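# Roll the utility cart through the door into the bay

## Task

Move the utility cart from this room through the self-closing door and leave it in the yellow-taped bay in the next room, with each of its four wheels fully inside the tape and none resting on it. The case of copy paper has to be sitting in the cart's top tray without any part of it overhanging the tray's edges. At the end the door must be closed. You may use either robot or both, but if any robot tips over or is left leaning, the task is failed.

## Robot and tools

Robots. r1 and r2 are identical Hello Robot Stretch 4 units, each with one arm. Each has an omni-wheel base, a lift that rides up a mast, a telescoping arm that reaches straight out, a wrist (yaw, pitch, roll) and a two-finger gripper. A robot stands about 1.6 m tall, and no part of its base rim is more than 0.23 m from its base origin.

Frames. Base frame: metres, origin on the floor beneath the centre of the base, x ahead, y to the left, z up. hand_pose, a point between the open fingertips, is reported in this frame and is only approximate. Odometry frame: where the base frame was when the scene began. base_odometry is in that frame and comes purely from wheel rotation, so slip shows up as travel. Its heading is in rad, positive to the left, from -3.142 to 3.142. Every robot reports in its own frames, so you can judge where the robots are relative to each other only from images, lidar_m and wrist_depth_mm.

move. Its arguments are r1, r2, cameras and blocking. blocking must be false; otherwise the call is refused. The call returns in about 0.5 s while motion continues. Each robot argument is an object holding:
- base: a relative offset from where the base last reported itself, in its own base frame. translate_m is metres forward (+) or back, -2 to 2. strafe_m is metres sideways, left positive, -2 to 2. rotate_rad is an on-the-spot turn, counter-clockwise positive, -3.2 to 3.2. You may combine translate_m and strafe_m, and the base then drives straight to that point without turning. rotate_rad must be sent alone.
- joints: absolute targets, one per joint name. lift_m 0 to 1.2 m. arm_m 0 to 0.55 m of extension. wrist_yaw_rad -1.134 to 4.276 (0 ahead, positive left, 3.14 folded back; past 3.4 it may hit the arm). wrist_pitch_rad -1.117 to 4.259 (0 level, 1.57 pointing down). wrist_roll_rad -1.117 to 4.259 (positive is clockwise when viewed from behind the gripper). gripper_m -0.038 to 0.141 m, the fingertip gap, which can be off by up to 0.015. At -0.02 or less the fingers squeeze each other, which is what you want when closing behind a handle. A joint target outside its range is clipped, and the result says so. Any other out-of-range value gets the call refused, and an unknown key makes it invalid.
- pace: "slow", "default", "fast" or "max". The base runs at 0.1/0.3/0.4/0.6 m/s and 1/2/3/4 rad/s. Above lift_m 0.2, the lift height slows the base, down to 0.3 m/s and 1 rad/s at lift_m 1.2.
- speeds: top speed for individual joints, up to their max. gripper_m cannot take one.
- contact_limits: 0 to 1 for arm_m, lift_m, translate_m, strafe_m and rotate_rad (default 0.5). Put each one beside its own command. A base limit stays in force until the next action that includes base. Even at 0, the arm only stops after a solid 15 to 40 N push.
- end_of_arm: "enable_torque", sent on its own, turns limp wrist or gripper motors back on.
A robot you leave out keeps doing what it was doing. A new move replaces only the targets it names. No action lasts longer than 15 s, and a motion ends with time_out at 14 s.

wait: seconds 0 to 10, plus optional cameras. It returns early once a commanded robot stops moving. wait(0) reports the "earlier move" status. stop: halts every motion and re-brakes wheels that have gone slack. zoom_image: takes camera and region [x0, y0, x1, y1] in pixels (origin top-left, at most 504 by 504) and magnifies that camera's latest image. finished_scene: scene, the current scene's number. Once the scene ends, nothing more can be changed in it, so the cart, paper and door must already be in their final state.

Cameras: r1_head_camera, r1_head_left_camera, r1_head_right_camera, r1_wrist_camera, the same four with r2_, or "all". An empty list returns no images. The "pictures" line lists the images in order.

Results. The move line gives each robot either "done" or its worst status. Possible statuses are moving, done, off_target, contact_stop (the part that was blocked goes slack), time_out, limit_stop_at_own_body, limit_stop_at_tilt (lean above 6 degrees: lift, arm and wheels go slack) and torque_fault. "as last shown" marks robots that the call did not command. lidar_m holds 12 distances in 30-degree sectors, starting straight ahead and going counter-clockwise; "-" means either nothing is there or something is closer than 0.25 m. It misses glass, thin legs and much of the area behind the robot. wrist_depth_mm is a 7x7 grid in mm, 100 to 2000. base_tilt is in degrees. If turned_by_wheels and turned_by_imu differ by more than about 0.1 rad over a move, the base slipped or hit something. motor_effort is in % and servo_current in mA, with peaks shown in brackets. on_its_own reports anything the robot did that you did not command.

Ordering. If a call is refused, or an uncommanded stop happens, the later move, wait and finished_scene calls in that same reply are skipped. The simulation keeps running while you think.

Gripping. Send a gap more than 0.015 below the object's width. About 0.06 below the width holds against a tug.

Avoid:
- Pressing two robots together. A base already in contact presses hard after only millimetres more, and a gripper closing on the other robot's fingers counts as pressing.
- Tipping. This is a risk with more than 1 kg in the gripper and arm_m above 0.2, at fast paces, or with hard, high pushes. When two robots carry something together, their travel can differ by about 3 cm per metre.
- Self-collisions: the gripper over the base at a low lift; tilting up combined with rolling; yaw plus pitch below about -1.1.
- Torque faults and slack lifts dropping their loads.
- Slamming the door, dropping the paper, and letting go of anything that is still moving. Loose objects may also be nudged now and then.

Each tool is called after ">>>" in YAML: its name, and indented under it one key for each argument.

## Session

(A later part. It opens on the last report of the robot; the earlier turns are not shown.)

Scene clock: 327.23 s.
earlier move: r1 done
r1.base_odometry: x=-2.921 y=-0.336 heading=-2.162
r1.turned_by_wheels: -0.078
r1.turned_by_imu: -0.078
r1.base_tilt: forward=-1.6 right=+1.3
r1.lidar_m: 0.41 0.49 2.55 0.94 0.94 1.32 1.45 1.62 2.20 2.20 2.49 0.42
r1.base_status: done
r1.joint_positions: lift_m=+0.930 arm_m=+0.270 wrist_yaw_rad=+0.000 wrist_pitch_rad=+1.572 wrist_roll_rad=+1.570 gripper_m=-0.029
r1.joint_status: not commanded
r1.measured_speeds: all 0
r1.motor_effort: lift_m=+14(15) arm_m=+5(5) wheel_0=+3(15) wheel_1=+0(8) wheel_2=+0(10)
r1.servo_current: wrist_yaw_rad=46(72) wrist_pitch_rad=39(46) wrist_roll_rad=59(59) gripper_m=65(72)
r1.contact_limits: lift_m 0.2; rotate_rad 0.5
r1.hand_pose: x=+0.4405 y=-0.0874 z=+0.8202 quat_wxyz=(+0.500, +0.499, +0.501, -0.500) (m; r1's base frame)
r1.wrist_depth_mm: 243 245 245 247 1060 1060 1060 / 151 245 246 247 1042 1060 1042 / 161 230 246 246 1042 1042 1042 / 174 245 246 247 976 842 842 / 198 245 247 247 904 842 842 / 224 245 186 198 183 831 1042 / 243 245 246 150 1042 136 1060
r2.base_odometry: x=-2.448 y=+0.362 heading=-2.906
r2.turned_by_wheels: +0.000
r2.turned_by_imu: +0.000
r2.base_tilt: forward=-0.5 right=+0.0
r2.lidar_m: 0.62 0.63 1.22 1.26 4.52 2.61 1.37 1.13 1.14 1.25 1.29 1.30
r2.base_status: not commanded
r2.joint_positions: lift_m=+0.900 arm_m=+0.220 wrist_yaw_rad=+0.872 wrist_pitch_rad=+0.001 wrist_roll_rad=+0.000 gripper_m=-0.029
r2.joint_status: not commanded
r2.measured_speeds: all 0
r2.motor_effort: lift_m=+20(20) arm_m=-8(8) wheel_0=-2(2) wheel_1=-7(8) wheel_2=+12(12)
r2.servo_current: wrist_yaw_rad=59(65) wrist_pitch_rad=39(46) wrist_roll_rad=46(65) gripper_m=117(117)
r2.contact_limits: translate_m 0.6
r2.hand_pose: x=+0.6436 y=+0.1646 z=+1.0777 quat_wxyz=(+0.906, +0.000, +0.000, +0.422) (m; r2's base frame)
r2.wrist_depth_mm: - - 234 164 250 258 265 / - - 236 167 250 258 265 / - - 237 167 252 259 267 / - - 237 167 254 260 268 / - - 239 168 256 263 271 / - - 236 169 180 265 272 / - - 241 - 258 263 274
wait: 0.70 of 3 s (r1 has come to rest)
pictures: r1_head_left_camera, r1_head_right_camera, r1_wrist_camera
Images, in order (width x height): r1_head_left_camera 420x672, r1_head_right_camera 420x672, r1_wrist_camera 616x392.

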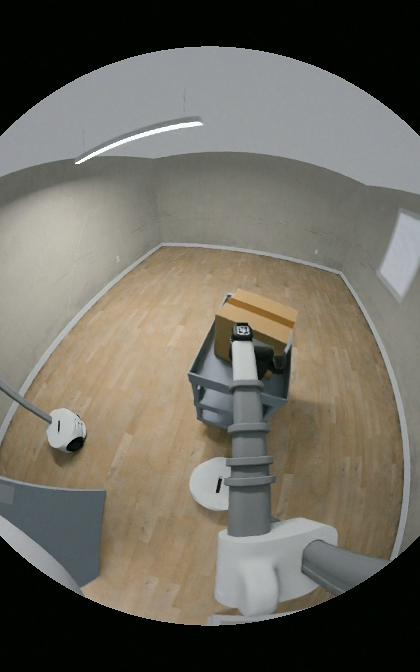

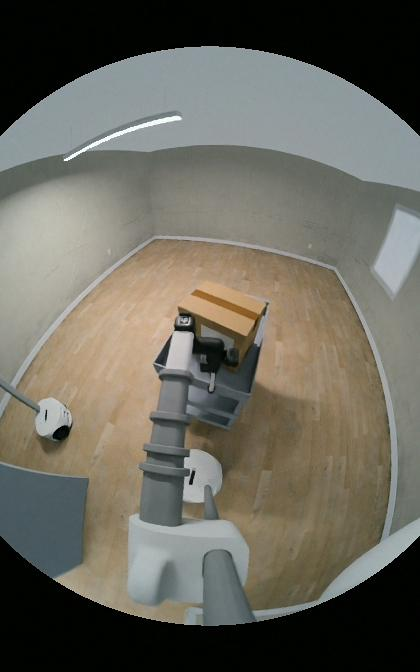

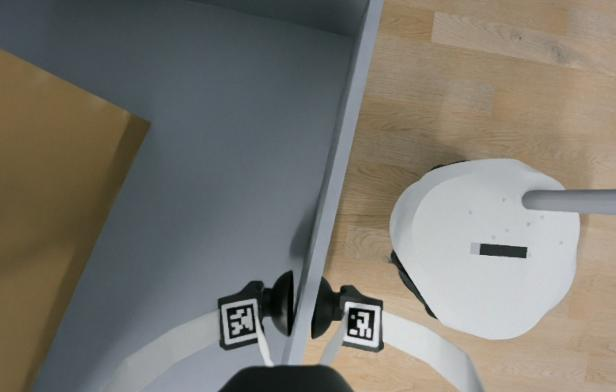

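>>> move:
  r1: {"base":{"rotate_rad":-0.2},"pace":"slow","contact_limits":{"rotate_rad":0.5}}
  blocking: false
  cameras: []

>>> wait:
  seconds: 2
  cameras: []

>>> move:
  r1: {"base":{"translate_m":-0.6,"strafe_m":0.18},"pace":"slow","contact_limits":{"translate_m":0.5}}
  blocking: false
  cameras: []

>>> wait:
  seconds: 9
  cameras: ["r1_head_left_camera","r1_wrist_camera","r1_head_right_camera"]

Scene clock: 337.17 s.
move: r1 moving
r1.base_odometry: x=-2.921 y=-0.336 heading=-2.285
r1.turned_by_wheels: -0.123
r1.turned_by_imu: -0.123
r1.base_tilt: forward=-1.6 right=+1.3
r1.lidar_m: 0.41 0.47 2.59 1.19 0.92 1.15 1.43 1.55 2.24 2.19 2.33 0.40
r1.base_status: rotate_rad moving
r1.joint_positions: lift_m=+0.930 arm_m=+0.270 wrist_yaw_rad=+0.000 wrist_pitch_rad=+1.573 wrist_roll_rad=+1.570 gripper_m=-0.029
r1.joint_status: not commanded
r1.measured_speeds: translate_m=+0.000 strafe_m=+0.000 rotate_rad=-0.418 lift_m=+0.000 arm_m=+0.000 wrist_yaw_rad=+0.000 wrist_pitch_rad=+0.003 wrist_roll_rad=+0.000
r1.motor_effort: lift_m=+14(14) arm_m=+5(5) wheel_0=+9(13) wheel_1=+7(7) wheel_2=+5(7)
r1.servo_current: wrist_yaw_rad=39(59) wrist_pitch_rad=39(52) wrist_roll_rad=46(59) gripper_m=65(72)
r1.contact_limits: lift_m 0.2; rotate_rad 0.5
r1.hand_pose: x=+0.4401 y=-0.0874 z=+0.8202 quat_wxyz=(+0.500, +0.499, +0.501, -0.500) (m; r1's base frame)
r1.wrist_depth_mm: 195 189 195 1025 1042 1042 1060 / 242 244 246 220 1060 1025 1025 / 243 245 246 248 1025 1060 1060 / 186 243 245 246 1025 831 831 / 177 243 245 248 904 842 842 / 191 245 213 198 190 842 1042 / 208 244 245 177 1060 135 1060
r2: as last shown
r2.base_tilt: forward=-0.6 right=+0.0
r2.lidar_m: 0.62 0.62 1.21 1.28 4.52 2.64 1.38 1.14 1.13 1.26 1.31 1.29
r2.motor_effort: lift_m=+20(20) arm_m=-8(8) wheel_0=-1(2) wheel_1=-7(8) wheel_2=+12(12)
r2.servo_current: wrist_yaw_rad=52(65) wrist_pitch_rad=39(39) wrist_roll_rad=46(59) gripper_m=111(117)
r2.contact_limits: translate_m 0.6
r2.wrist_depth_mm: - - 235 164 249 256 265 / - - 236 167 251 258 266 / - - 236 166 252 259 267 / - - 237 167 253 260 270 / - - 240 168 254 263 271 / - - 236 169 180 266 273 / 1366 - 241 - 258 263 273
pictures: none
No camera images: "cameras" was empty.

Scene clock: 337.87 s.
earlier move: r1 done
r1.base_odometry: x=-2.921 y=-0.336 heading=-2.361
r1.turned_by_wheels: -0.077
r1.turned_by_imu: -0.077
r1.base_tilt: forward=-1.6 right=+1.3
r1.lidar_m: 0.38 0.44 2.64 1.21 0.92 1.09 1.45 1.49 2.08 2.19 2.25 0.42
r1.base_status: done
r1.joint_positions: lift_m=+0.930 arm_m=+0.270 wrist_yaw_rad=+0.000 wrist_pitch_rad=+1.574 wrist_roll_rad=+1.570 gripper_m=-0.029
r1.joint_status: not commanded
r1.measured_speeds: all 0
r1.motor_effort: lift_m=+14(14) arm_m=+5(5) wheel_0=+6(13) wheel_1=+3(7) wheel_2=+0(7)
r1.servo_current: wrist_yaw_rad=39(59) wrist_pitch_rad=46(52) wrist_roll_rad=59(59) gripper_m=52(72)
r1.contact_limits: lift_m 0.2; rotate_rad 0.5
r1.hand_pose: x=+0.4398 y=-0.0874 z=+0.8202 quat_wxyz=(+0.499, +0.499, +0.501, -0.501) (m; r1's base frame)
r1.wrist_depth_mm: 1008 1025 1025 1042 1025 1042 1060 / 207 195 198 227 1025 1060 1060 / 242 244 245 246 1042 1060 1060 / 243 244 246 246 1042 831 842 / 208 244 246 247 917 842 854 / 177 244 246 199 182 831 1060 / 193 244 245 177 1060 135 1060
r2.base_odometry: x=-2.448 y=+0.362 heading=-2.906
r2.turned_by_wheels: +0.000
r2.turned_by_imu: +0.000
r2.base_tilt: forward=-0.6 right=+0.0
r2.lidar_m: 0.60 0.61 1.23 1.31 4.52 2.62 1.38 1.14 1.13 1.28 1.29 1.28
r2.base_status: not commanded
r2.joint_positions: lift_m=+0.900 arm_m=+0.220 wrist_yaw_rad=+0.872 wrist_pitch_rad=+0.001 wrist_roll_rad=+0.000 gripper_m=-0.029
r2.joint_status: not commanded
r2.measured_speeds: all 0
r2.motor_effort: lift_m=+20(20) arm_m=-8(8) wheel_0=-1(2) wheel_1=-7(8) wheel_2=+12(12)
r2.servo_current: wrist_yaw_rad=65(72) wrist_pitch_rad=46(46) wrist_roll_rad=52(59) gripper_m=111(117)
r2.contact_limits: translate_m 0.6
r2.hand_pose: x=+0.6436 y=+0.1646 z=+1.0777 quat_wxyz=(+0.906, +0.000, +0.000, +0.422) (m; r2's base frame)
r2.wrist_depth_mm: - - 235 164 250 257 265 / - - 236 167 251 257 266 / - - 236 166 252 260 267 / 1229 - 238 168 253 260 270 / - - 240 168 254 263 270 / - - 237 169 180 266 272 / - - 241 - 257 263 274
wait: 0.70 of 2 s (r1 has come to rest)
pictures: none
No camera images: "cameras" was empty.

Scene clock: 338.37 s.
move: r1 moving
r1.base_odometry: x=-2.910 y=-0.330 heading=-2.362
r1.turned_by_wheels: +0.000
r1.turned_by_imu: +0.000
r1.base_tilt: forward=-1.6 right=+1.3
r1.lidar_m: 0.41 0.44 2.62 1.21 0.92 1.08 1.45 1.47 2.06 2.16 2.30 0.43
r1.base_status: translate_m moving; strafe_m moving
r1.joint_positions: lift_m=+0.930 arm_m=+0.270 wrist_yaw_rad=+0.000 wrist_pitch_rad=+1.572 wrist_roll_rad=+1.570 gripper_m=-0.029
r1.joint_status: not commanded
r1.measured_speeds: translate_m=-0.048 strafe_m=+0.014 rotate_rad=-0.001 lift_m=+0.000 arm_m=+0.000 wrist_yaw_rad=+0.000 wrist_pitch_rad=-0.005 wrist_roll_rad=+0.000
r1.motor_effort: lift_m=+14(14) arm_m=+4(5) wheel_0=-9(9) wheel_1=-1(5) wheel_2=+6(6)
r1.servo_current: wrist_yaw_rad=33(65) wrist_pitch_rad=39(52) wrist_roll_rad=52(59) gripper_m=65(65)
r1.contact_limits: lift_m 0.2; translate_m 0.5
r1.hand_pose: x=+0.4405 y=-0.0874 z=+0.8202 quat_wxyz=(+0.500, +0.499, +0.501, -0.500) (m; r1's base frame)
r1.wrist_depth_mm: 1025 1025 1042 1042 1060 1042 1042 / 212 197 202 1025 1042 1060 1042 / 246 247 248 248 1042 1025 1060 / 245 247 248 248 1025 831 842 / 205 246 247 247 991 831 820 / 185 246 189 198 180 831 842 / 198 242 248 149 1042 831 1025
r2: as last shown
r2.base_tilt: forward=-0.6 right=+0.1
r2.lidar_m: 0.62 0.62 1.20 1.31 4.52 2.65 1.39 1.12 1.12 1.26 1.29 1.31
r2.motor_effort: lift_m=+20(20) arm_m=-8(9) wheel_0=-2(2) wheel_1=-7(7) wheel_2=+12(12)
r2.servo_current: wrist_yaw_rad=52(65) wrist_pitch_rad=39(46) wrist_roll_rad=46(59) gripper_m=111(117)
r2.contact_limits: translate_m 0.6
r2.wrist_depth_mm: - - 234 163 250 257 265 / - - 236 167 250 258 266 / - - 236 166 251 260 267 / 1229 - 238 167 254 262 268 / - - 239 169 255 263 272 / - - 236 169 180 265 272 / - - 240 - 257 263 274
pictures: none
No camera images: "cameras" was empty.

Scene clock: 345.37 s.
earlier move: r1 done
r1.base_odometry: x=-2.368 y=-0.043 heading=-2.362
r1.turned_by_wheels: -0.001
r1.turned_by_imu: -0.005
r1.base_tilt: forward=-1.6 right=+1.3
r1.lidar_m: 0.42 3.35 1.08 0.58 0.58 0.77 3.87 0.95 1.23 2.36 0.49 0.42
r1.base_status: done
r1.joint_positions: lift_m=+0.930 arm_m=+0.270 wrist_yaw_rad=+0.002 wrist_pitch_rad=+1.560 wrist_roll_rad=+1.570 gripper_m=-0.029
r1.joint_status: not commanded
r1.measured_speeds: all 0
r1.motor_effort: lift_m=+14(15) arm_m=-4(5) wheel_0=-11(16) wheel_1=-4(8) wheel_2=+0(11)
r1.servo_current: wrist_yaw_rad=46(72) wrist_pitch_rad=59(85) wrist_roll_rad=39(72) gripper_m=65(72)
r1.contact_limits: lift_m 0.2; translate_m 0.5
r1.hand_pose: x=+0.4442 y=-0.0874 z=+0.8202 quat_wxyz=(+0.503, +0.502, +0.498, -0.497) (m; r1's base frame)
r1.wrist_depth_mm: 198 251 251 249 1042 1042 1025 / 216 250 251 250 1042 1042 1042 / 236 251 250 249 1025 1025 1042 / 251 249 249 251 1042 831 831 / 251 251 249 248 1042 831 831 / 250 249 183 196 181 820 820 / - 141 248 181 1042 809 1025
r2.base_odometry: x=-2.448 y=+0.362 heading=-2.906
r2.turned_by_wheels: +0.000
r2.turned_by_imu: +0.001
r2.base_tilt: forward=-0.6 right=+0.0
r2.lidar_m: 0.61 0.63 1.21 4.05 4.55 2.62 1.36 1.13 1.11 1.28 1.28 1.30
r2.base_status: not commanded
r2.joint_positions: lift_m=+0.900 arm_m=+0.220 wrist_yaw_rad=+0.872 wrist_pitch_rad=+0.001 wrist_roll_rad=+0.000 gripper_m=-0.029
r2.joint_status: not commanded
r2.measured_speeds: all 0
r2.motor_effort: lift_m=+20(20) arm_m=-8(9) wheel_0=-1(2) wheel_1=-7(8) wheel_2=+12(12)
r2.servo_current: wrist_yaw_rad=59(72) wrist_pitch_rad=39(52) wrist_roll_rad=39(65) gripper_m=117(117)
r2.contact_limits: translate_m 0.6
r2.hand_pose: x=+0.6436 y=+0.1646 z=+1.0777 quat_wxyz=(+0.906, +0.000, +0.000, +0.422) (m; r2's base frame)
r2.wrist_depth_mm: - - 235 164 249 258 265 / - - 236 167 250 259 265 / - - 236 167 252 260 266 / - - 237 167 254 263 268 / - 1138 239 169 254 263 270 / - - 237 169 180 266 272 / - 126 240 - 257 263 274
wait: 7.00 of 9 s (r1 has come to rest)
pictures: r1_head_left_camera, r1_head_right_camera, r1_wrist_camera
Images, in order (width x height): r1_head_left_camera 420x672, r1_head_right_camera 420x672, r1_wrist_camera 616x392.

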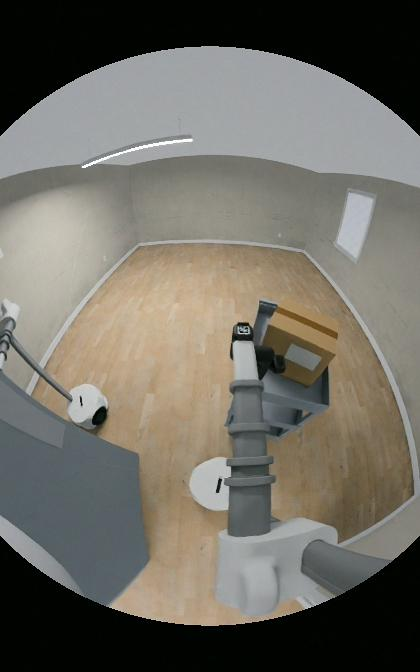

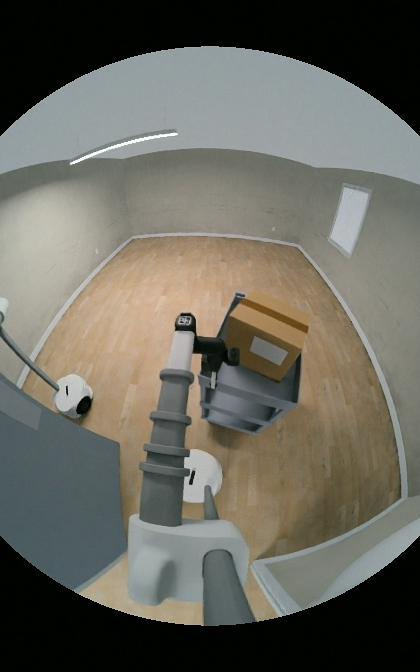

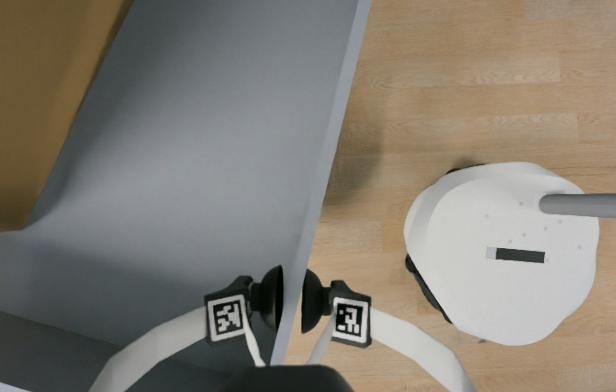

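>>> move:
  r1: {"joints":{"gripper_m":0.06}}
  blocking: false
  cameras: []

>>> wait:
  seconds: 2.5
  cameras: []

>>> move:
  r1: {"base":{"translate_m":-0.035,"strafe_m":-0.155},"pace":"slow","contact_limits":{"translate_m":0.1}}
  blocking: false
  cameras: []

>>> wait:
  seconds: 4
  cameras: ["r1_head_left_camera","r1_wrist_camera","r1_head_right_camera"]

Scene clock: 363.27 s.
move: r1 moving
r1.base_odometry: x=-2.368 y=-0.043 heading=-2.362
r1.turned_by_wheels: +0.000
r1.turned_by_imu: +0.000
r1.base_tilt: forward=-1.6 right=+1.3
r1.lidar_m: 0.43 3.31 1.11 0.60 0.58 0.73 3.87 0.96 1.25 2.36 0.50 0.43
r1.base_status: not commanded
r1.joint_positions: lift_m=+0.930 arm_m=+0.270 wrist_yaw_rad=+0.002 wrist_pitch_rad=+1.561 wrist_roll_rad=+1.570 gripper_m=-0.004
r1.joint_status: gripper_m moving
r1.measured_speeds: translate_m=+0.000 strafe_m=+0.001 rotate_rad=+0.002 lift_m=+0.000 arm_m=+0.000 wrist_yaw_rad=+0.000 wrist_pitch_rad=+0.023 wrist_roll_rad=+0.000
r1.motor_effort: lift_m=+15(15) arm_m=-4(4) wheel_0=-8(12) wheel_1=-4(5) wheel_2=+0(0)
r1.servo_current: wrist_yaw_rad=39(59) wrist_pitch_rad=59(65) wrist_roll_rad=46(72) gripper_m=72(72)
r1.contact_limits: lift_m 0.2; translate_m 0.5
r1.hand_pose: x=+0.4438 y=-0.0874 z=+0.8202 quat_wxyz=(+0.503, +0.502, +0.498, -0.497) (m; r1's base frame)
r1.wrist_depth_mm: 198 249 249 249 1042 1042 1042 / 213 250 250 249 1025 1025 1042 / 236 249 249 249 1025 1025 1025 / 252 250 249 249 1042 820 820 / 251 250 249 249 1042 820 820 / 250 250 187 193 831 831 820 / - 141 250 179 179 831 1042
r2: as last shown
r2.turned_by_imu: +0.000
r2.base_tilt: forward=-0.6 right=+0.1
r2.lidar_m: 0.59 0.61 1.20 4.07 4.52 2.65 1.38 1.12 1.12 1.27 1.30 1.27
r2.motor_effort: lift_m=+20(20) arm_m=-8(8) wheel_0=-1(2) wheel_1=-7(7) wheel_2=+12(12)
r2.servo_current: wrist_yaw_rad=65(65) wrist_pitch_rad=46(46) wrist_roll_rad=39(52) gripper_m=111(117)
r2.contact_limits: translate_m 0.6
r2.wrist_depth_mm: - - 235 164 249 257 266 / - - 236 167 251 258 265 / - - 236 166 253 259 267 / - - 237 167 252 262 268 / - 1160 240 169 256 262 271 / - - 236 169 180 266 273 / - 126 240 - 258 263 274
pictures: none
No camera images: "cameras" was empty.

Scene clock: 364.37 s.
earlier move: r1 done
r1.base_odometry: x=-2.368 y=-0.043 heading=-2.362
r1.turned_by_wheels: +0.000
r1.turned_by_imu: +0.000
r1.base_tilt: forward=-1.6 right=+1.3
r1.lidar_m: 0.42 3.33 1.08 0.60 0.59 0.73 3.86 0.96 1.22 2.32 0.50 0.43
r1.base_status: not commanded
r1.joint_positions: lift_m=+0.930 arm_m=+0.270 wrist_yaw_rad=+0.002 wrist_pitch_rad=+1.567 wrist_roll_rad=+1.570 gripper_m=+0.060
r1.joint_status: all done
r1.measured_speeds: all 0
r1.motor_effort: lift_m=+15(15) arm_m=-4(4) wheel_0=-5(12) wheel_1=-3(5) wheel_2=+0(0)
r1.servo_current: wrist_yaw_rad=46(65) wrist_pitch_rad=39(65) wrist_roll_rad=59(72) gripper_m=46(85)
r1.contact_limits: lift_m 0.2; translate_m 0.5
r1.hand_pose: x=+0.4420 y=-0.0874 z=+0.8201 quat_wxyz=(+0.501, +0.500, +0.500, -0.499) (m; r1's base frame)
r1.wrist_depth_mm: 200 246 248 248 1042 1025 1042 / 217 248 248 248 1042 1042 1042 / 245 248 247 247 1042 1060 1025 / 248 247 249 247 1042 831 831 / 247 247 248 248 1025 831 831 / 248 248 211 248 187 820 831 / - 140 248 143 1060 820 1025
r2.base_odometry: x=-2.448 y=+0.362 heading=-2.906
r2.turned_by_wheels: +0.000
r2.turned_by_imu: +0.000
r2.base_tilt: forward=-0.6 right=+0.1
r2.lidar_m: 0.62 0.62 1.22 4.08 4.52 2.64 1.36 1.12 1.12 1.27 1.29 1.27
r2.base_status: not commanded
r2.joint_positions: lift_m=+0.900 arm_m=+0.220 wrist_yaw_rad=+0.872 wrist_pitch_rad=+0.001 wrist_roll_rad=+0.000 gripper_m=-0.029
r2.joint_status: not commanded
r2.measured_speeds: all 0
r2.motor_effort: lift_m=+20(20) arm_m=-8(8) wheel_0=-1(2) wheel_1=-7(8) wheel_2=+12(12)
r2.servo_current: wrist_yaw_rad=46(65) wrist_pitch_rad=39(46) wrist_roll_rad=59(59) gripper_m=111(117)
r2.contact_limits: translate_m 0.6
r2.hand_pose: x=+0.6436 y=+0.1646 z=+1.0777 quat_wxyz=(+0.906, +0.000, +0.000, +0.422) (m; r2's base frame)
r2.wrist_depth_mm: - - 236 164 250 258 266 / - - 236 167 252 258 267 / - - 237 166 251 260 266 / - - 239 167 254 260 268 / - 1138 239 168 254 262 272 / - - 237 170 180 265 272 / - 126 239 - 258 263 274
wait: 1.10 of 2.5 s (r1 has come to rest)
pictures: none
No camera images: "cameras" was empty.

Scene clock: 364.87 s.
move: r1 moving
r1.base_odometry: x=-2.375 y=-0.032 heading=-2.362
r1.turned_by_wheels: +0.000
r1.turned_by_imu: +0.000
r1.base_tilt: forward=-1.6 right=+1.3
r1.lidar_m: 0.43 3.36 1.08 0.61 0.62 0.78 3.84 0.92 1.18 2.33 0.47 0.42
r1.base_status: translate_m moving; strafe_m moving
r1.joint_positions: lift_m=+0.930 arm_m=+0.270 wrist_yaw_rad=+0.002 wrist_pitch_rad=+1.567 wrist_roll_rad=+1.570 gripper_m=+0.060
r1.joint_status: not commanded
r1.measured_speeds: translate_m=-0.011 strafe_m=-0.049 rotate_rad=+0.000 lift_m=+0.000 arm_m=+0.000 wrist_yaw_rad=+0.000 wrist_pitch_rad=+0.000 wrist_roll_rad=+0.000
r1.motor_effort: lift_m=+15(15) arm_m=-4(4) wheel_0=+8(8) wheel_1=-6(6) wheel_2=+3(5)
r1.servo_current: wrist_yaw_rad=52(65) wrist_pitch_rad=39(46) wrist_roll_rad=26(59) gripper_m=46(52)
r1.contact_limits: lift_m 0.2; translate_m 0.1
r1.hand_pose: x=+0.4420 y=-0.0874 z=+0.8201 quat_wxyz=(+0.501, +0.500, +0.500, -0.499) (m; r1's base frame)
r1.wrist_depth_mm: 196 247 248 247 1042 1025 1042 / 212 247 247 248 1042 1025 1042 / 236 248 248 248 1042 1042 1042 / 249 247 248 248 1025 820 831 / 248 247 250 248 1025 831 820 / 247 248 211 247 188 831 831 / - 140 248 143 1025 831 1042
r2: as last shown
r2.base_tilt: forward=-0.6 right=+0.0
r2.lidar_m: 0.61 0.63 1.23 4.09 4.52 2.60 1.34 1.12 1.12 1.26 1.28 1.29
r2.motor_effort: lift_m=+20(20) arm_m=-8(8) wheel_0=-2(2) wheel_1=-7(7) wheel_2=+12(12)
r2.servo_current: wrist_yaw_rad=59(65) wrist_pitch_rad=39(46) wrist_roll_rad=52(52) gripper_m=111(117)
r2.contact_limits: translate_m 0.6
r2.wrist_depth_mm: - - 235 164 249 258 266 / - - 236 167 250 258 266 / - - 236 166 252 259 266 / - - 238 167 254 263 270 / - 1160 239 168 255 262 270 / - - 236 169 180 265 271 / - 126 240 - 257 263 276
pictures: none
No camera images: "cameras" was empty.

Scene clock: 367.20 s.
earlier move: r1 done
r1.base_odometry: x=-2.452 y=+0.092 heading=-2.362
r1.turned_by_wheels: +0.000
r1.turned_by_imu: -0.001
r1.base_tilt: forward=-1.5 right=+1.3
r1.lidar_m: 0.42 3.54 1.24 0.75 0.75 0.92 3.82 0.83 1.20 2.18 2.30 0.41
r1.base_status: done
r1.joint_positions: lift_m=+0.930 arm_m=+0.270 wrist_yaw_rad=+0.002 wrist_pitch_rad=+1.567 wrist_roll_rad=+1.570 gripper_m=+0.060
r1.joint_status: not commanded
r1.measured_speeds: all 0
r1.motor_effort: lift_m=+14(15) arm_m=-4(4) wheel_0=+4(9) wheel_1=-3(8) wheel_2=+2(5)
r1.servo_current: wrist_yaw_rad=46(65) wrist_pitch_rad=46(52) wrist_roll_rad=52(72) gripper_m=33(52)
r1.contact_limits: lift_m 0.2; translate_m 0.1
r1.hand_pose: x=+0.4420 y=-0.0874 z=+0.8201 quat_wxyz=(+0.501, +0.500, +0.500, -0.499) (m; r1's base frame)
r1.wrist_depth_mm: 142 193 247 248 248 1025 1025 / 153 210 247 248 250 1042 1042 / 171 241 248 248 1042 1025 1042 / 197 247 248 249 1008 820 831 / 223 248 248 247 878 831 842 / 240 248 211 248 186 820 842 / 248 248 247 143 1042 820 1025
r2.base_odometry: x=-2.448 y=+0.362 heading=-2.906
r2.turned_by_wheels: +0.000
r2.turned_by_imu: +0.000
r2.base_tilt: forward=-0.6 right=+0.0
r2.lidar_m: 0.61 0.60 1.27 4.08 4.54 2.64 1.36 1.12 1.12 1.28 1.31 1.29
r2.base_status: not commanded
r2.joint_positions: lift_m=+0.900 arm_m=+0.220 wrist_yaw_rad=+0.872 wrist_pitch_rad=+0.001 wrist_roll_rad=+0.000 gripper_m=-0.029
r2.joint_status: not commanded
r2.measured_speeds: all 0
r2.motor_effort: lift_m=+20(20) arm_m=-8(8) wheel_0=-1(2) wheel_1=-7(8) wheel_2=+11(12)
r2.servo_current: wrist_yaw_rad=65(72) wrist_pitch_rad=39(46) wrist_roll_rad=46(52) gripper_m=111(117)
r2.contact_limits: translate_m 0.6
r2.hand_pose: x=+0.6436 y=+0.1646 z=+1.0777 quat_wxyz=(+0.906, +0.000, +0.000, +0.422) (m; r2's base frame)
r2.wrist_depth_mm: - - 235 164 249 258 266 / - - 236 167 250 258 267 / - - 236 167 252 259 267 / - - 238 167 253 262 270 / - 1160 240 169 255 264 271 / - - 237 169 180 265 272 / - 126 241 - 258 263 274
wait: 2.33 of 4 s (r1 has come to rest)
pictures: r1_head_left_camera, r1_head_right_camera, r1_wrist_camera
Images, in order (width x height): r1_head_left_camera 420x672, r1_head_right_camera 420x672, r1_wrist_camera 616x392.

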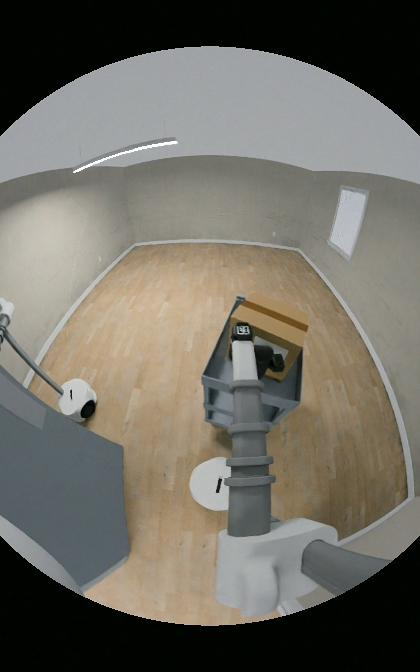

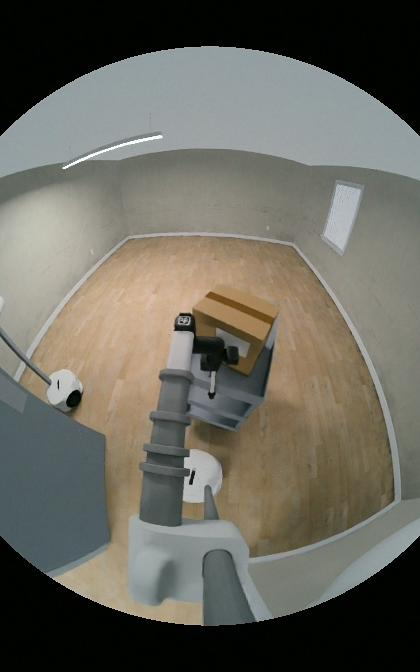

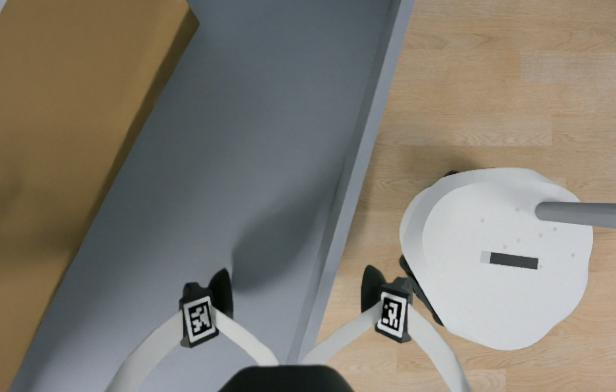

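>>> move:
  r1: {"joints":{"gripper_m":-0.035}}
  blocking: false
  cameras: []

>>> wait:
  seconds: 2.5
  cameras: []

>>> move:
  r1: {"base":{"translate_m":-0.55,"strafe_m":0.15},"pace":"slow","contact_limits":{"translate_m":0.5}}
  blocking: false
  cameras: []

>>> wait:
  seconds: 8
  cameras: ["r1_head_left_camera","r1_wrist_camera","r1_head_right_camera"]

Scene clock: 380.63 s.
move: r1 moving
r1.base_odometry: x=-2.452 y=+0.092 heading=-2.362
r1.turned_by_wheels: +0.000
r1.turned_by_imu: +0.000
r1.base_tilt: forward=-1.6 right=+1.2
r1.lidar_m: 0.41 3.55 1.22 0.73 0.74 0.94 3.85 0.87 1.18 2.20 2.29 0.41
r1.base_status: not commanded
r1.joint_positions: lift_m=+0.930 arm_m=+0.270 wrist_yaw_rad=+0.002 wrist_pitch_rad=+1.567 wrist_roll_rad=+1.570 gripper_m=+0.041
r1.joint_status: gripper_m moving
r1.measured_speeds: all 0
r1.motor_effort: lift_m=+15(15) arm_m=-3(4) wheel_0=+4(4) wheel_1=-3(3) wheel_2=+2(2)
r1.servo_current: wrist_yaw_rad=52(72) wrist_pitch_rad=39(46) wrist_roll_rad=46(59) gripper_m=91(91)
r1.contact_limits: lift_m 0.2; translate_m 0.1
r1.hand_pose: x=+0.4420 y=-0.0874 z=+0.8201 quat_wxyz=(+0.501, +0.500, +0.500, -0.499) (m; r1's base frame)
r1.wrist_depth_mm: 142 194 247 247 247 1025 1025 / 154 210 247 248 248 1042 1025 / 171 242 248 248 1025 1042 1025 / 198 247 247 247 1008 831 820 / 222 247 247 247 878 820 820 / 242 248 197 247 193 820 842 / 247 247 248 143 1042 820 1025
r2: as last shown
r2.base_tilt: forward=-0.5 right=+0.1
r2.lidar_m: 0.62 0.63 1.25 4.06 4.53 2.61 1.35 1.14 1.12 1.27 1.31 1.30
r2.motor_effort: lift_m=+20(20) arm_m=-8(8) wheel_0=-2(2) wheel_1=-7(8) wheel_2=+12(12)
r2.servo_current: wrist_yaw_rad=52(65) wrist_pitch_rad=33(46) wrist_roll_rad=33(52) gripper_m=104(117)
r2.contact_limits: translate_m 0.6
r2.wrist_depth_mm: - - 235 164 249 257 265 / - - 236 168 251 257 266 / - - 236 166 253 259 268 / - - 238 168 253 260 270 / - 1160 241 168 255 263 270 / - - 236 169 180 265 273 / - 126 239 - 258 263 273
pictures: none
No camera images: "cameras" was empty.

Scene clock: 381.77 s.
earlier move: r1 done
r1.base_odometry: x=-2.452 y=+0.092 heading=-2.362
r1.turned_by_wheels: +0.000
r1.turned_by_imu: +0.000
r1.base_tilt: forward=-1.6 right=+1.3
r1.lidar_m: 0.41 3.55 1.25 0.74 0.74 0.94 3.82 0.85 1.19 2.21 2.31 0.42
r1.base_status: not commanded
r1.joint_positions: lift_m=+0.930 arm_m=+0.270 wrist_yaw_rad=+0.001 wrist_pitch_rad=+1.569 wrist_roll_rad=+1.570 gripper_m=-0.034
r1.joint_status: all done
r1.measured_speeds: all 0
r1.motor_effort: lift_m=+15(15) arm_m=+4(4) wheel_0=+4(4) wheel_1=-3(3) wheel_2=+2(2)
r1.servo_current: wrist_yaw_rad=52(72) wrist_pitch_rad=46(52) wrist_roll_rad=52(59) gripper_m=85(156)
r1.contact_limits: lift_m 0.2; translate_m 0.1
r1.hand_pose: x=+0.4415 y=-0.0874 z=+0.8201 quat_wxyz=(+0.501, +0.500, +0.500, -0.499) (m; r1's base frame)
r1.wrist_depth_mm: 154 213 245 246 1060 1042 1025 / 166 232 245 246 1042 1060 1060 / 183 243 246 246 1042 1042 1025 / 207 243 246 246 1042 831 831 / 227 244 245 245 960 831 842 / 243 245 185 198 185 831 1042 / 244 154 245 180 1025 134 1060
r2.base_odometry: x=-2.448 y=+0.362 heading=-2.906
r2.turned_by_wheels: +0.000
r2.turned_by_imu: +0.000
r2.base_tilt: forward=-0.6 right=+0.0
r2.lidar_m: 0.61 0.61 1.27 4.06 4.55 2.61 1.36 1.13 1.11 1.28 1.27 1.27
r2.base_status: not commanded
r2.joint_positions: lift_m=+0.900 arm_m=+0.220 wrist_yaw_rad=+0.872 wrist_pitch_rad=+0.001 wrist_roll_rad=+0.000 gripper_m=-0.029
r2.joint_status: not commanded
r2.measured_speeds: all 0
r2.motor_effort: lift_m=+20(20) arm_m=-8(8) wheel_0=-2(2) wheel_1=-7(8) wheel_2=+12(12)
r2.servo_current: wrist_yaw_rad=46(78) wrist_pitch_rad=39(46) wrist_roll_rad=46(59) gripper_m=117(117)
r2.contact_limits: translate_m 0.6
r2.hand_pose: x=+0.6436 y=+0.1646 z=+1.0777 quat_wxyz=(+0.906, +0.000, +0.000, +0.422) (m; r2's base frame)
r2.wrist_depth_mm: - - 234 164 249 257 264 / - - 236 167 251 258 266 / - - 236 167 250 260 267 / - - 238 167 253 260 268 / - 1160 240 168 255 262 271 / - - 237 169 180 265 272 / - 126 240 - 258 263 274
wait: 1.13 of 2.5 s (r1 has come to rest)
pictures: none
No camera images: "cameras" was empty.

Scene clock: 382.27 s.
move: r1 moving
r1.base_odometry: x=-2.441 y=+0.098 heading=-2.362
r1.turned_by_wheels: -0.001
r1.turned_by_imu: -0.001
r1.base_tilt: forward=-1.5 right=+1.3
r1.lidar_m: 0.41 3.57 0.84 0.73 0.75 0.93 3.82 0.87 1.12 2.19 2.29 0.42
r1.base_status: translate_m moving; strafe_m moving
r1.joint_positions: lift_m=+0.930 arm_m=+0.270 wrist_yaw_rad=+0.001 wrist_pitch_rad=+1.567 wrist_roll_rad=+1.570 gripper_m=-0.034
r1.joint_status: not commanded
r1.measured_speeds: translate_m=-0.048 strafe_m=+0.013 rotate_rad=+0.000 lift_m=+0.000 arm_m=+0.000 wrist_yaw_rad=+0.000 wrist_pitch_rad=-0.020 wrist_roll_rad=+0.000
r1.motor_effort: lift_m=+16(16) arm_m=+3(4) wheel_0=-9(9) wheel_1=-8(8) wheel_2=+6(6)
r1.servo_current: wrist_yaw_rad=33(65) wrist_pitch_rad=46(52) wrist_roll_rad=39(65) gripper_m=78(91)
r1.contact_limits: lift_m 0.2; translate_m 0.5
r1.hand_pose: x=+0.4421 y=-0.0874 z=+0.8201 quat_wxyz=(+0.501, +0.500, +0.500, -0.499) (m; r1's base frame)
r1.wrist_depth_mm: 161 216 247 246 1025 1042 1060 / 170 237 246 247 1042 1025 1025 / 191 246 248 246 1025 1025 1042 / 212 247 247 247 1042 831 831 / 234 247 248 247 1060 831 820 / 246 246 186 187 842 831 809 / 247 152 247 180 177 1025 1025
r2: as last shown
r2.lidar_m: 0.61 0.58 1.28 4.07 4.52 2.61 1.37 1.14 1.13 1.27 1.31 1.28
r2.servo_current: wrist_yaw_rad=59(65) wrist_pitch_rad=46(46) wrist_roll_rad=46(59) gripper_m=117(117)
r2.contact_limits: translate_m 0.6
r2.wrist_depth_mm: - - 235 164 250 256 265 / - - 236 167 250 258 265 / - - 237 167 252 260 267 / - - 238 167 253 260 268 / - 1138 240 168 255 263 271 / - - 237 169 180 265 273 / - 126 239 - 258 263 273
pictures: none
No camera images: "cameras" was empty.

Scene clock: 388.70 s.
earlier move: r1 done
r1.base_odometry: x=-1.955 y=+0.371 heading=-2.363
r1.turned_by_wheels: -0.001
r1.turned_by_imu: -0.005
r1.base_tilt: forward=-1.6 right=+1.3
r1.lidar_m: 0.41 0.91 0.54 0.48 0.51 3.28 3.22 3.35 0.56 1.08 0.50 0.33
r1.base_status: done
r1.joint_positions: lift_m=+0.930 arm_m=+0.270 wrist_yaw_rad=+0.000 wrist_pitch_rad=+1.568 wrist_roll_rad=+1.571 gripper_m=-0.034
r1.joint_status: not commanded
r1.measured_speeds: all 0
r1.motor_effort: lift_m=+16(16) arm_m=-4(4) wheel_0=-10(17) wheel_1=-5(9) wheel_2=-2(8)
r1.servo_current: wrist_yaw_rad=59(72) wrist_pitch_rad=39(85) wrist_roll_rad=52(72) gripper_m=72(91)
r1.contact_limits: lift_m 0.2; translate_m 0.5
r1.hand_pose: x=+0.4418 y=-0.0874 z=+0.8200 quat_wxyz=(+0.501, +0.501, +0.499, -0.499) (m; r1's base frame)
r1.wrist_depth_mm: 140 167 211 249 249 249 202 / 163 208 249 248 249 244 1042 / 204 249 248 248 249 831 1042 / 247 247 248 248 227 820 831 / 246 247 248 248 842 820 809 / 247 247 180 202 184 820 831 / 246 143 248 178 181 146 1042
r2.base_odometry: x=-2.448 y=+0.362 heading=-2.906
r2.turned_by_wheels: +0.000
r2.turned_by_imu: +0.001
r2.base_tilt: forward=-0.6 right=+0.1
r2.lidar_m: 0.61 0.64 1.58 4.07 4.55 2.63 1.38 1.14 1.12 1.26 1.27 1.28
r2.base_status: not commanded
r2.joint_positions: lift_m=+0.900 arm_m=+0.220 wrist_yaw_rad=+0.872 wrist_pitch_rad=+0.001 wrist_roll_rad=+0.000 gripper_m=-0.029
r2.joint_status: not commanded
r2.measured_speeds: all 0
r2.motor_effort: lift_m=+20(20) arm_m=-8(8) wheel_0=-2(2) wheel_1=-7(8) wheel_2=+12(12)
r2.servo_current: wrist_yaw_rad=65(65) wrist_pitch_rad=46(46) wrist_roll_rad=46(65) gripper_m=111(117)
r2.contact_limits: translate_m 0.6
r2.hand_pose: x=+0.6436 y=+0.1646 z=+1.0777 quat_wxyz=(+0.906, +0.000, +0.000, +0.422) (m; r2's base frame)
r2.wrist_depth_mm: - - 235 163 250 258 264 / - - 236 167 251 257 265 / - - 236 167 251 259 267 / - - 239 167 255 263 267 / - - 239 168 255 263 271 / - - 237 169 180 265 272 / - - 240 - 258 263 274
wait: 6.43 of 8 s (r1 has come to rest)
pictures: r1_head_left_camera, r1_head_right_camera, r1_wrist_camera
Images, in order (width x height): r1_head_left_camera 420x672, r1_head_right_camera 420x672, r1_wrist_camera 616x392.

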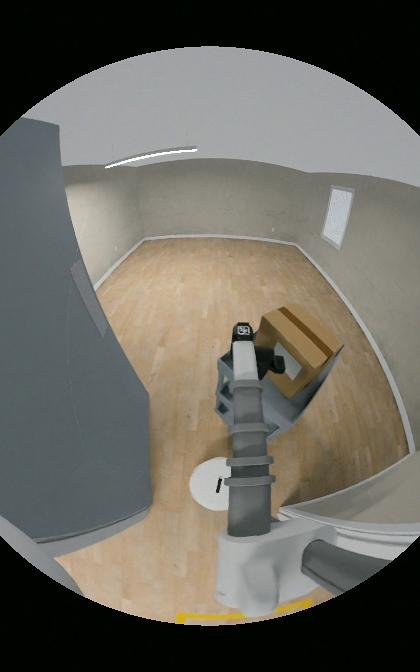

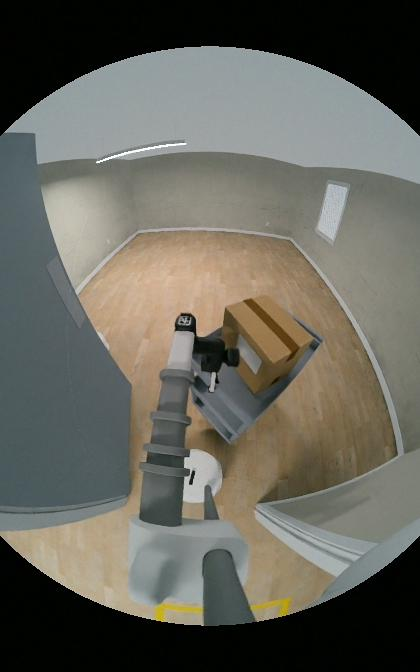

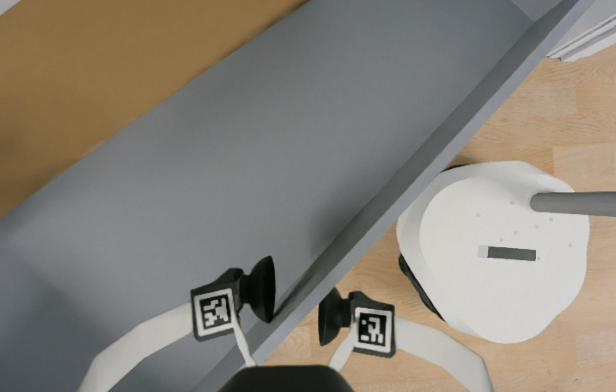

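>>> move:
  r1: {"base":{"translate_m":0.15,"strafe_m":-0.3},"pace":"slow","contact_limits":{"translate_m":0.5}}
  blocking: false
  cameras: []

>>> wait:
  seconds: 6
  cameras: ["r1_head_left_camera","r1_wrist_camera","r1_head_right_camera"]

Scene clock: 422.67 s.
move: r1 moving
r1.base_odometry: x=-1.967 y=+0.375 heading=-2.363
r1.turned_by_wheels: +0.000
r1.turned_by_imu: +0.000
r1.base_tilt: forward=-1.6 right=+1.3
r1.lidar_m: 0.40 0.92 0.58 0.51 0.52 3.31 3.25 3.34 0.54 1.08 2.44 0.33
r1.base_status: translate_m moving; strafe_m moving
r1.joint_positions: lift_m=+0.930 arm_m=+0.270 wrist_yaw_rad=+0.000 wrist_pitch_rad=+1.570 wrist_roll_rad=+1.571 gripper_m=-0.034
r1.joint_status: not commanded
r1.measured_speeds: translate_m=+0.021 strafe_m=-0.043 rotate_rad=+0.005 lift_m=+0.000 arm_m=+0.000 wrist_yaw_rad=-0.005 wrist_pitch_rad=+0.017 wrist_roll_rad=+0.000
r1.motor_effort: lift_m=+16(16) arm_m=-4(4) wheel_0=+5(9) wheel_1=-5(8) wheel_2=-5(6)
r1.servo_current: wrist_yaw_rad=39(65) wrist_pitch_rad=39(52) wrist_roll_rad=39(65) gripper_m=72(78)
r1.contact_limits: lift_m 0.2; translate_m 0.5
r1.hand_pose: x=+0.4410 y=-0.0874 z=+0.8200 quat_wxyz=(+0.500, +0.500, +0.500, -0.500) (m; r1's base frame)
r1.wrist_depth_mm: 141 162 206 247 247 248 218 / 157 201 246 247 248 248 1060 / 196 245 247 247 248 213 1025 / 244 248 246 247 236 831 842 / 245 245 247 247 820 831 831 / 245 245 183 192 186 842 1042 / 245 154 247 178 180 150 1060
r2: as last shown
r2.turned_by_imu: +0.000
r2.base_tilt: forward=-0.6 right=+0.0
r2.lidar_m: 0.62 0.64 1.62 4.12 4.55 2.64 1.38 1.11 1.13 1.27 1.30 1.29
r2.motor_effort: lift_m=+20(20) arm_m=-8(8) wheel_0=-1(2) wheel_1=-7(7) wheel_2=+12(12)
r2.servo_current: wrist_yaw_rad=72(72) wrist_pitch_rad=39(46) wrist_roll_rad=46(59) gripper_m=111(117)
r2.contact_limits: translate_m 0.6
r2.wrist_depth_mm: - - 235 164 249 257 264 / - - 236 167 251 259 267 / - - 237 166 252 260 268 / - - 237 167 253 262 268 / - - 239 169 254 263 271 / - - 237 169 180 266 273 / - - 240 - 259 263 274
pictures: none
No camera images: "cameras" was empty.

Scene clock: 426.80 s.
earlier move: r1 done
r1.base_odometry: x=-2.272 y=+0.480 heading=-2.363
r1.turned_by_wheels: +0.000
r1.turned_by_imu: -0.001
r1.base_tilt: forward=-1.6 right=+1.3
r1.lidar_m: 0.40 3.78 0.92 0.82 0.83 3.44 3.40 0.43 0.59 1.65 0.37 0.32
r1.base_status: done
r1.joint_positions: lift_m=+0.930 arm_m=+0.270 wrist_yaw_rad=-0.004 wrist_pitch_rad=+1.582 wrist_roll_rad=+1.571 gripper_m=-0.034
r1.joint_status: not commanded
r1.measured_speeds: all 0
r1.motor_effort: lift_m=+16(16) arm_m=+4(4) wheel_0=+4(21) wheel_1=-4(8) wheel_2=-7(9)
r1.servo_current: wrist_yaw_rad=39(72) wrist_pitch_rad=65(78) wrist_roll_rad=33(65) gripper_m=78(85)
r1.contact_limits: lift_m 0.2; translate_m 0.5
r1.hand_pose: x=+0.4373 y=-0.0874 z=+0.8201 quat_wxyz=(+0.496, +0.498, +0.502, -0.504) (m; r1's base frame)
r1.wrist_depth_mm: 127 161 207 245 249 250 181 / 151 194 244 247 249 217 1060 / 186 243 244 248 249 854 1042 / 240 242 244 247 218 842 842 / 241 242 245 246 223 831 842 / 240 243 183 196 183 831 1060 / 240 154 244 178 181 153 1060
r2.base_odometry: x=-2.448 y=+0.362 heading=-2.906
r2.turned_by_wheels: +0.000
r2.turned_by_imu: +0.001
r2.base_tilt: forward=-0.5 right=+0.0
r2.lidar_m: 0.62 0.59 1.69 4.09 4.52 2.63 1.36 1.13 1.12 1.30 1.30 1.28
r2.base_status: not commanded
r2.joint_positions: lift_m=+0.900 arm_m=+0.220 wrist_yaw_rad=+0.872 wrist_pitch_rad=+0.001 wrist_roll_rad=+0.000 gripper_m=-0.029
r2.joint_status: not commanded
r2.measured_speeds: all 0
r2.motor_effort: lift_m=+20(20) arm_m=-8(8) wheel_0=-1(2) wheel_1=-7(8) wheel_2=+12(12)
r2.servo_current: wrist_yaw_rad=65(72) wrist_pitch_rad=39(46) wrist_roll_rad=39(59) gripper_m=117(124)
r2.contact_limits: translate_m 0.6
r2.hand_pose: x=+0.6436 y=+0.1646 z=+1.0777 quat_wxyz=(+0.906, +0.000, +0.000, +0.422) (m; r2's base frame)
r2.wrist_depth_mm: - - 235 164 249 257 266 / - - 236 168 250 258 266 / - - 237 166 252 259 266 / - - 238 167 253 262 270 / - - 238 168 255 263 270 / - - 237 169 179 265 272 / - - 240 - 258 262 274
wait: 4.13 of 6 s (r1 has come to rest)
pictures: r1_head_left_camera, r1_head_right_camera, r1_wrist_camera
Images, in order (width x height): r1_head_left_camera 420x672, r1_head_right_camera 420x672, r1_wrist_camera 616x392.

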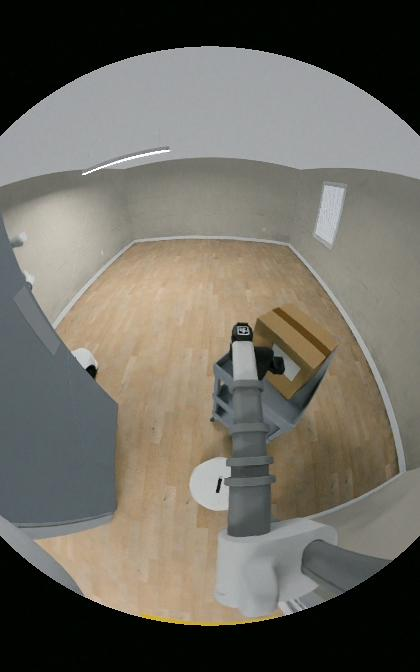

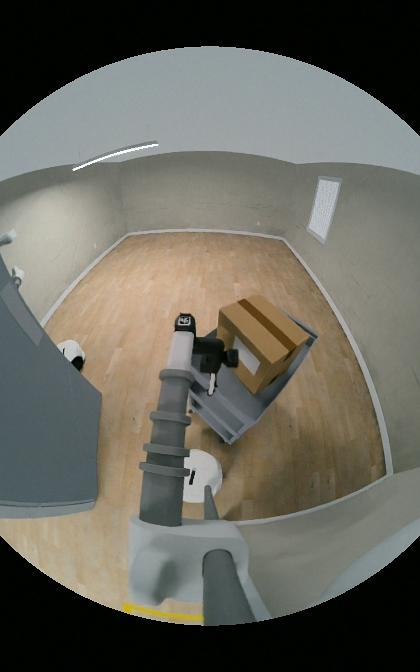

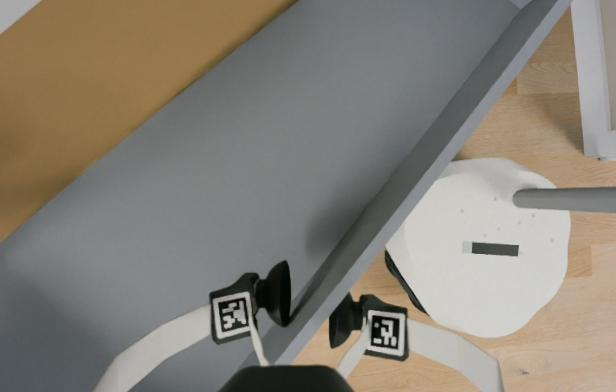

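>>> move:
  r1: {"base":{"translate_m":-0.2,"strafe_m":-0.225},"pace":"slow","contact_limits":{"translate_m":0.5}}
  blocking: false
  cameras: []

>>> wait:
  seconds: 6
  cameras: ["r1_head_left_camera","r1_wrist_camera","r1_head_right_camera"]

Scene clock: 441.73 s.
move: r1 moving
r1.base_odometry: x=-2.273 y=+0.492 heading=-2.363
r1.turned_by_wheels: +0.001
r1.turned_by_imu: +0.001
r1.base_tilt: forward=-1.6 right=+1.2
r1.lidar_m: 0.37 3.79 0.93 0.83 0.83 3.46 3.37 0.42 0.61 1.64 2.13 0.35
r1.base_status: translate_m moving; strafe_m moving
r1.joint_positions: lift_m=+0.930 arm_m=+0.270 wrist_yaw_rad=-0.004 wrist_pitch_rad=+1.582 wrist_roll_rad=+1.571 gripper_m=-0.034
r1.joint_status: not commanded
r1.measured_speeds: translate_m=-0.032 strafe_m=-0.037 rotate_rad=+0.001 lift_m=+0.000 arm_m=+0.000 wrist_yaw_rad=+0.000 wrist_pitch_rad=-0.010 wrist_roll_rad=+0.000
r1.motor_effort: lift_m=+16(16) arm_m=+4(4) wheel_0=+10(10) wheel_1=-5(8) wheel_2=+5(5)
r1.servo_current: wrist_yaw_rad=59(65) wrist_pitch_rad=59(78) wrist_roll_rad=72(72) gripper_m=72(78)
r1.contact_limits: lift_m 0.2; translate_m 0.5
r1.hand_pose: x=+0.4374 y=-0.0874 z=+0.8201 quat_wxyz=(+0.496, +0.498, +0.502, -0.504) (m; r1's base frame)
r1.wrist_depth_mm: 133 162 208 245 247 248 193 / 153 195 245 247 249 217 1042 / 188 242 244 247 248 854 1042 / 241 243 244 247 216 831 831 / 241 243 246 246 831 842 831 / 242 244 183 197 187 820 1042 / 242 152 244 177 179 141 1042
r2: as last shown
r2.turned_by_imu: +0.000
r2.base_tilt: forward=-0.6 right=+0.0
r2.lidar_m: 0.60 0.62 1.69 4.07 4.52 2.61 1.36 1.14 1.12 1.28 1.29 1.30
r2.motor_effort: lift_m=+20(20) arm_m=-8(8) wheel_0=-2(2) wheel_1=-7(7) wheel_2=+12(12)
r2.servo_current: wrist_yaw_rad=65(72) wrist_pitch_rad=39(46) wrist_roll_rad=46(46) gripper_m=104(117)
r2.contact_limits: translate_m 0.6
r2.wrist_depth_mm: - - 235 164 250 257 265 / - - 236 167 251 258 266 / - - 236 166 250 260 267 / - - 238 167 253 262 268 / - - 239 168 255 263 271 / - - 236 169 180 266 272 / - - 240 - 258 263 274
pictures: none
No camera images: "cameras" was empty.

Scene clock: 445.70 s.
earlier move: r1 done
r1.base_odometry: x=-2.289 y=+0.780 heading=-2.364
r1.turned_by_wheels: -0.002
r1.turned_by_imu: -0.013
r1.base_tilt: forward=-1.6 right=+1.3
r1.lidar_m: 0.44 4.17 1.12 1.01 1.07 3.25 0.25 0.25 0.33 0.84 1.90 0.41
r1.base_status: done
r1.joint_positions: lift_m=+0.930 arm_m=+0.270 wrist_yaw_rad=-0.001 wrist_pitch_rad=+1.563 wrist_roll_rad=+1.571 gripper_m=-0.034
r1.joint_status: not commanded
r1.measured_speeds: all 0
r1.motor_effort: lift_m=+16(16) arm_m=-4(4) wheel_0=-13(14) wheel_1=-13(26) wheel_2=+16(21)
r1.servo_current: wrist_yaw_rad=52(72) wrist_pitch_rad=46(78) wrist_roll_rad=46(72) gripper_m=72(85)
r1.contact_limits: lift_m 0.2; translate_m 0.5
r1.hand_pose: x=+0.4431 y=-0.0874 z=+0.8201 quat_wxyz=(+0.502, +0.502, +0.498, -0.498) (m; r1's base frame)
r1.wrist_depth_mm: 160 212 248 248 1025 1025 991 / 170 236 248 250 1042 1042 1025 / 192 249 248 248 1025 1042 991 / 214 248 249 248 1025 820 809 / 250 249 249 247 1042 809 820 / 250 250 184 195 831 809 820 / 251 153 249 178 1025 820 1025
r2.base_odometry: x=-2.448 y=+0.362 heading=-2.906
r2.turned_by_wheels: +0.000
r2.turned_by_imu: +0.001
r2.base_tilt: forward=-0.6 right=+0.0
r2.lidar_m: 0.59 0.62 1.82 4.09 4.54 2.60 1.35 1.13 1.13 1.25 1.29 1.29
r2.base_status: not commanded
r2.joint_positions: lift_m=+0.900 arm_m=+0.220 wrist_yaw_rad=+0.872 wrist_pitch_rad=+0.001 wrist_roll_rad=+0.000 gripper_m=-0.029
r2.joint_status: not commanded
r2.measured_speeds: all 0
r2.motor_effort: lift_m=+20(20) arm_m=-8(8) wheel_0=-2(2) wheel_1=-7(8) wheel_2=+12(12)
r2.servo_current: wrist_yaw_rad=52(72) wrist_pitch_rad=39(46) wrist_roll_rad=52(65) gripper_m=111(117)
r2.contact_limits: translate_m 0.6
r2.hand_pose: x=+0.6436 y=+0.1646 z=+1.0777 quat_wxyz=(+0.906, +0.000, +0.000, +0.422) (m; r2's base frame)
r2.wrist_depth_mm: - - 235 164 249 257 265 / - - 236 167 251 258 267 / - - 237 166 253 259 267 / - - 238 167 254 262 268 / - - 239 168 255 263 270 / - - 237 169 180 265 272 / - - 241 - 257 263 274
wait: 3.97 of 6 s (r1 has come to rest)
pictures: r1_head_left_camera, r1_head_right_camera, r1_wrist_camera
Images, in order (width x height): r1_head_left_camera 420x672, r1_head_right_camera 420x672, r1_wrist_camera 616x392.

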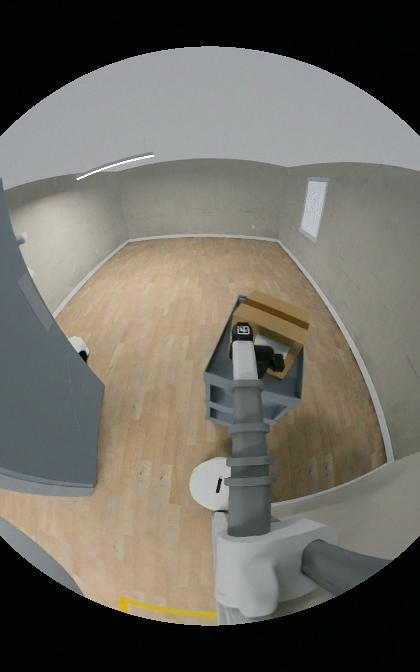

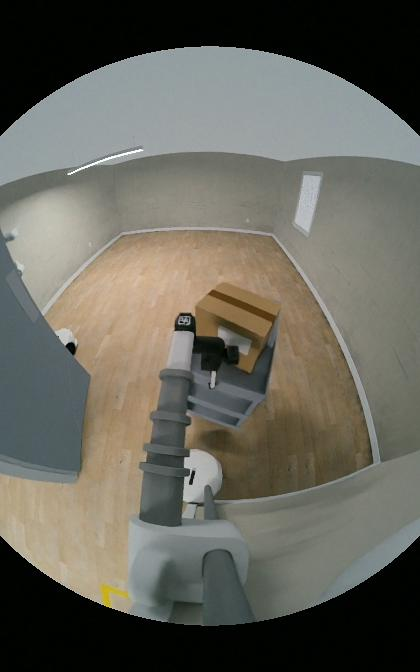

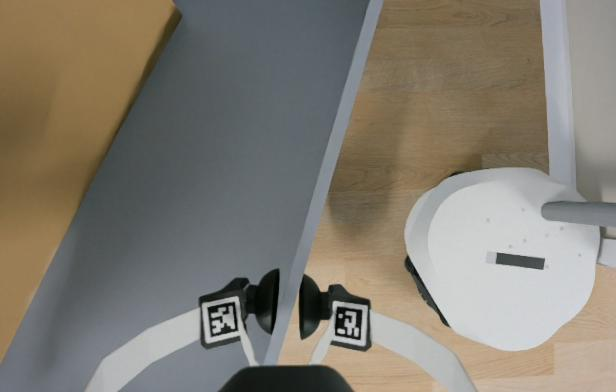

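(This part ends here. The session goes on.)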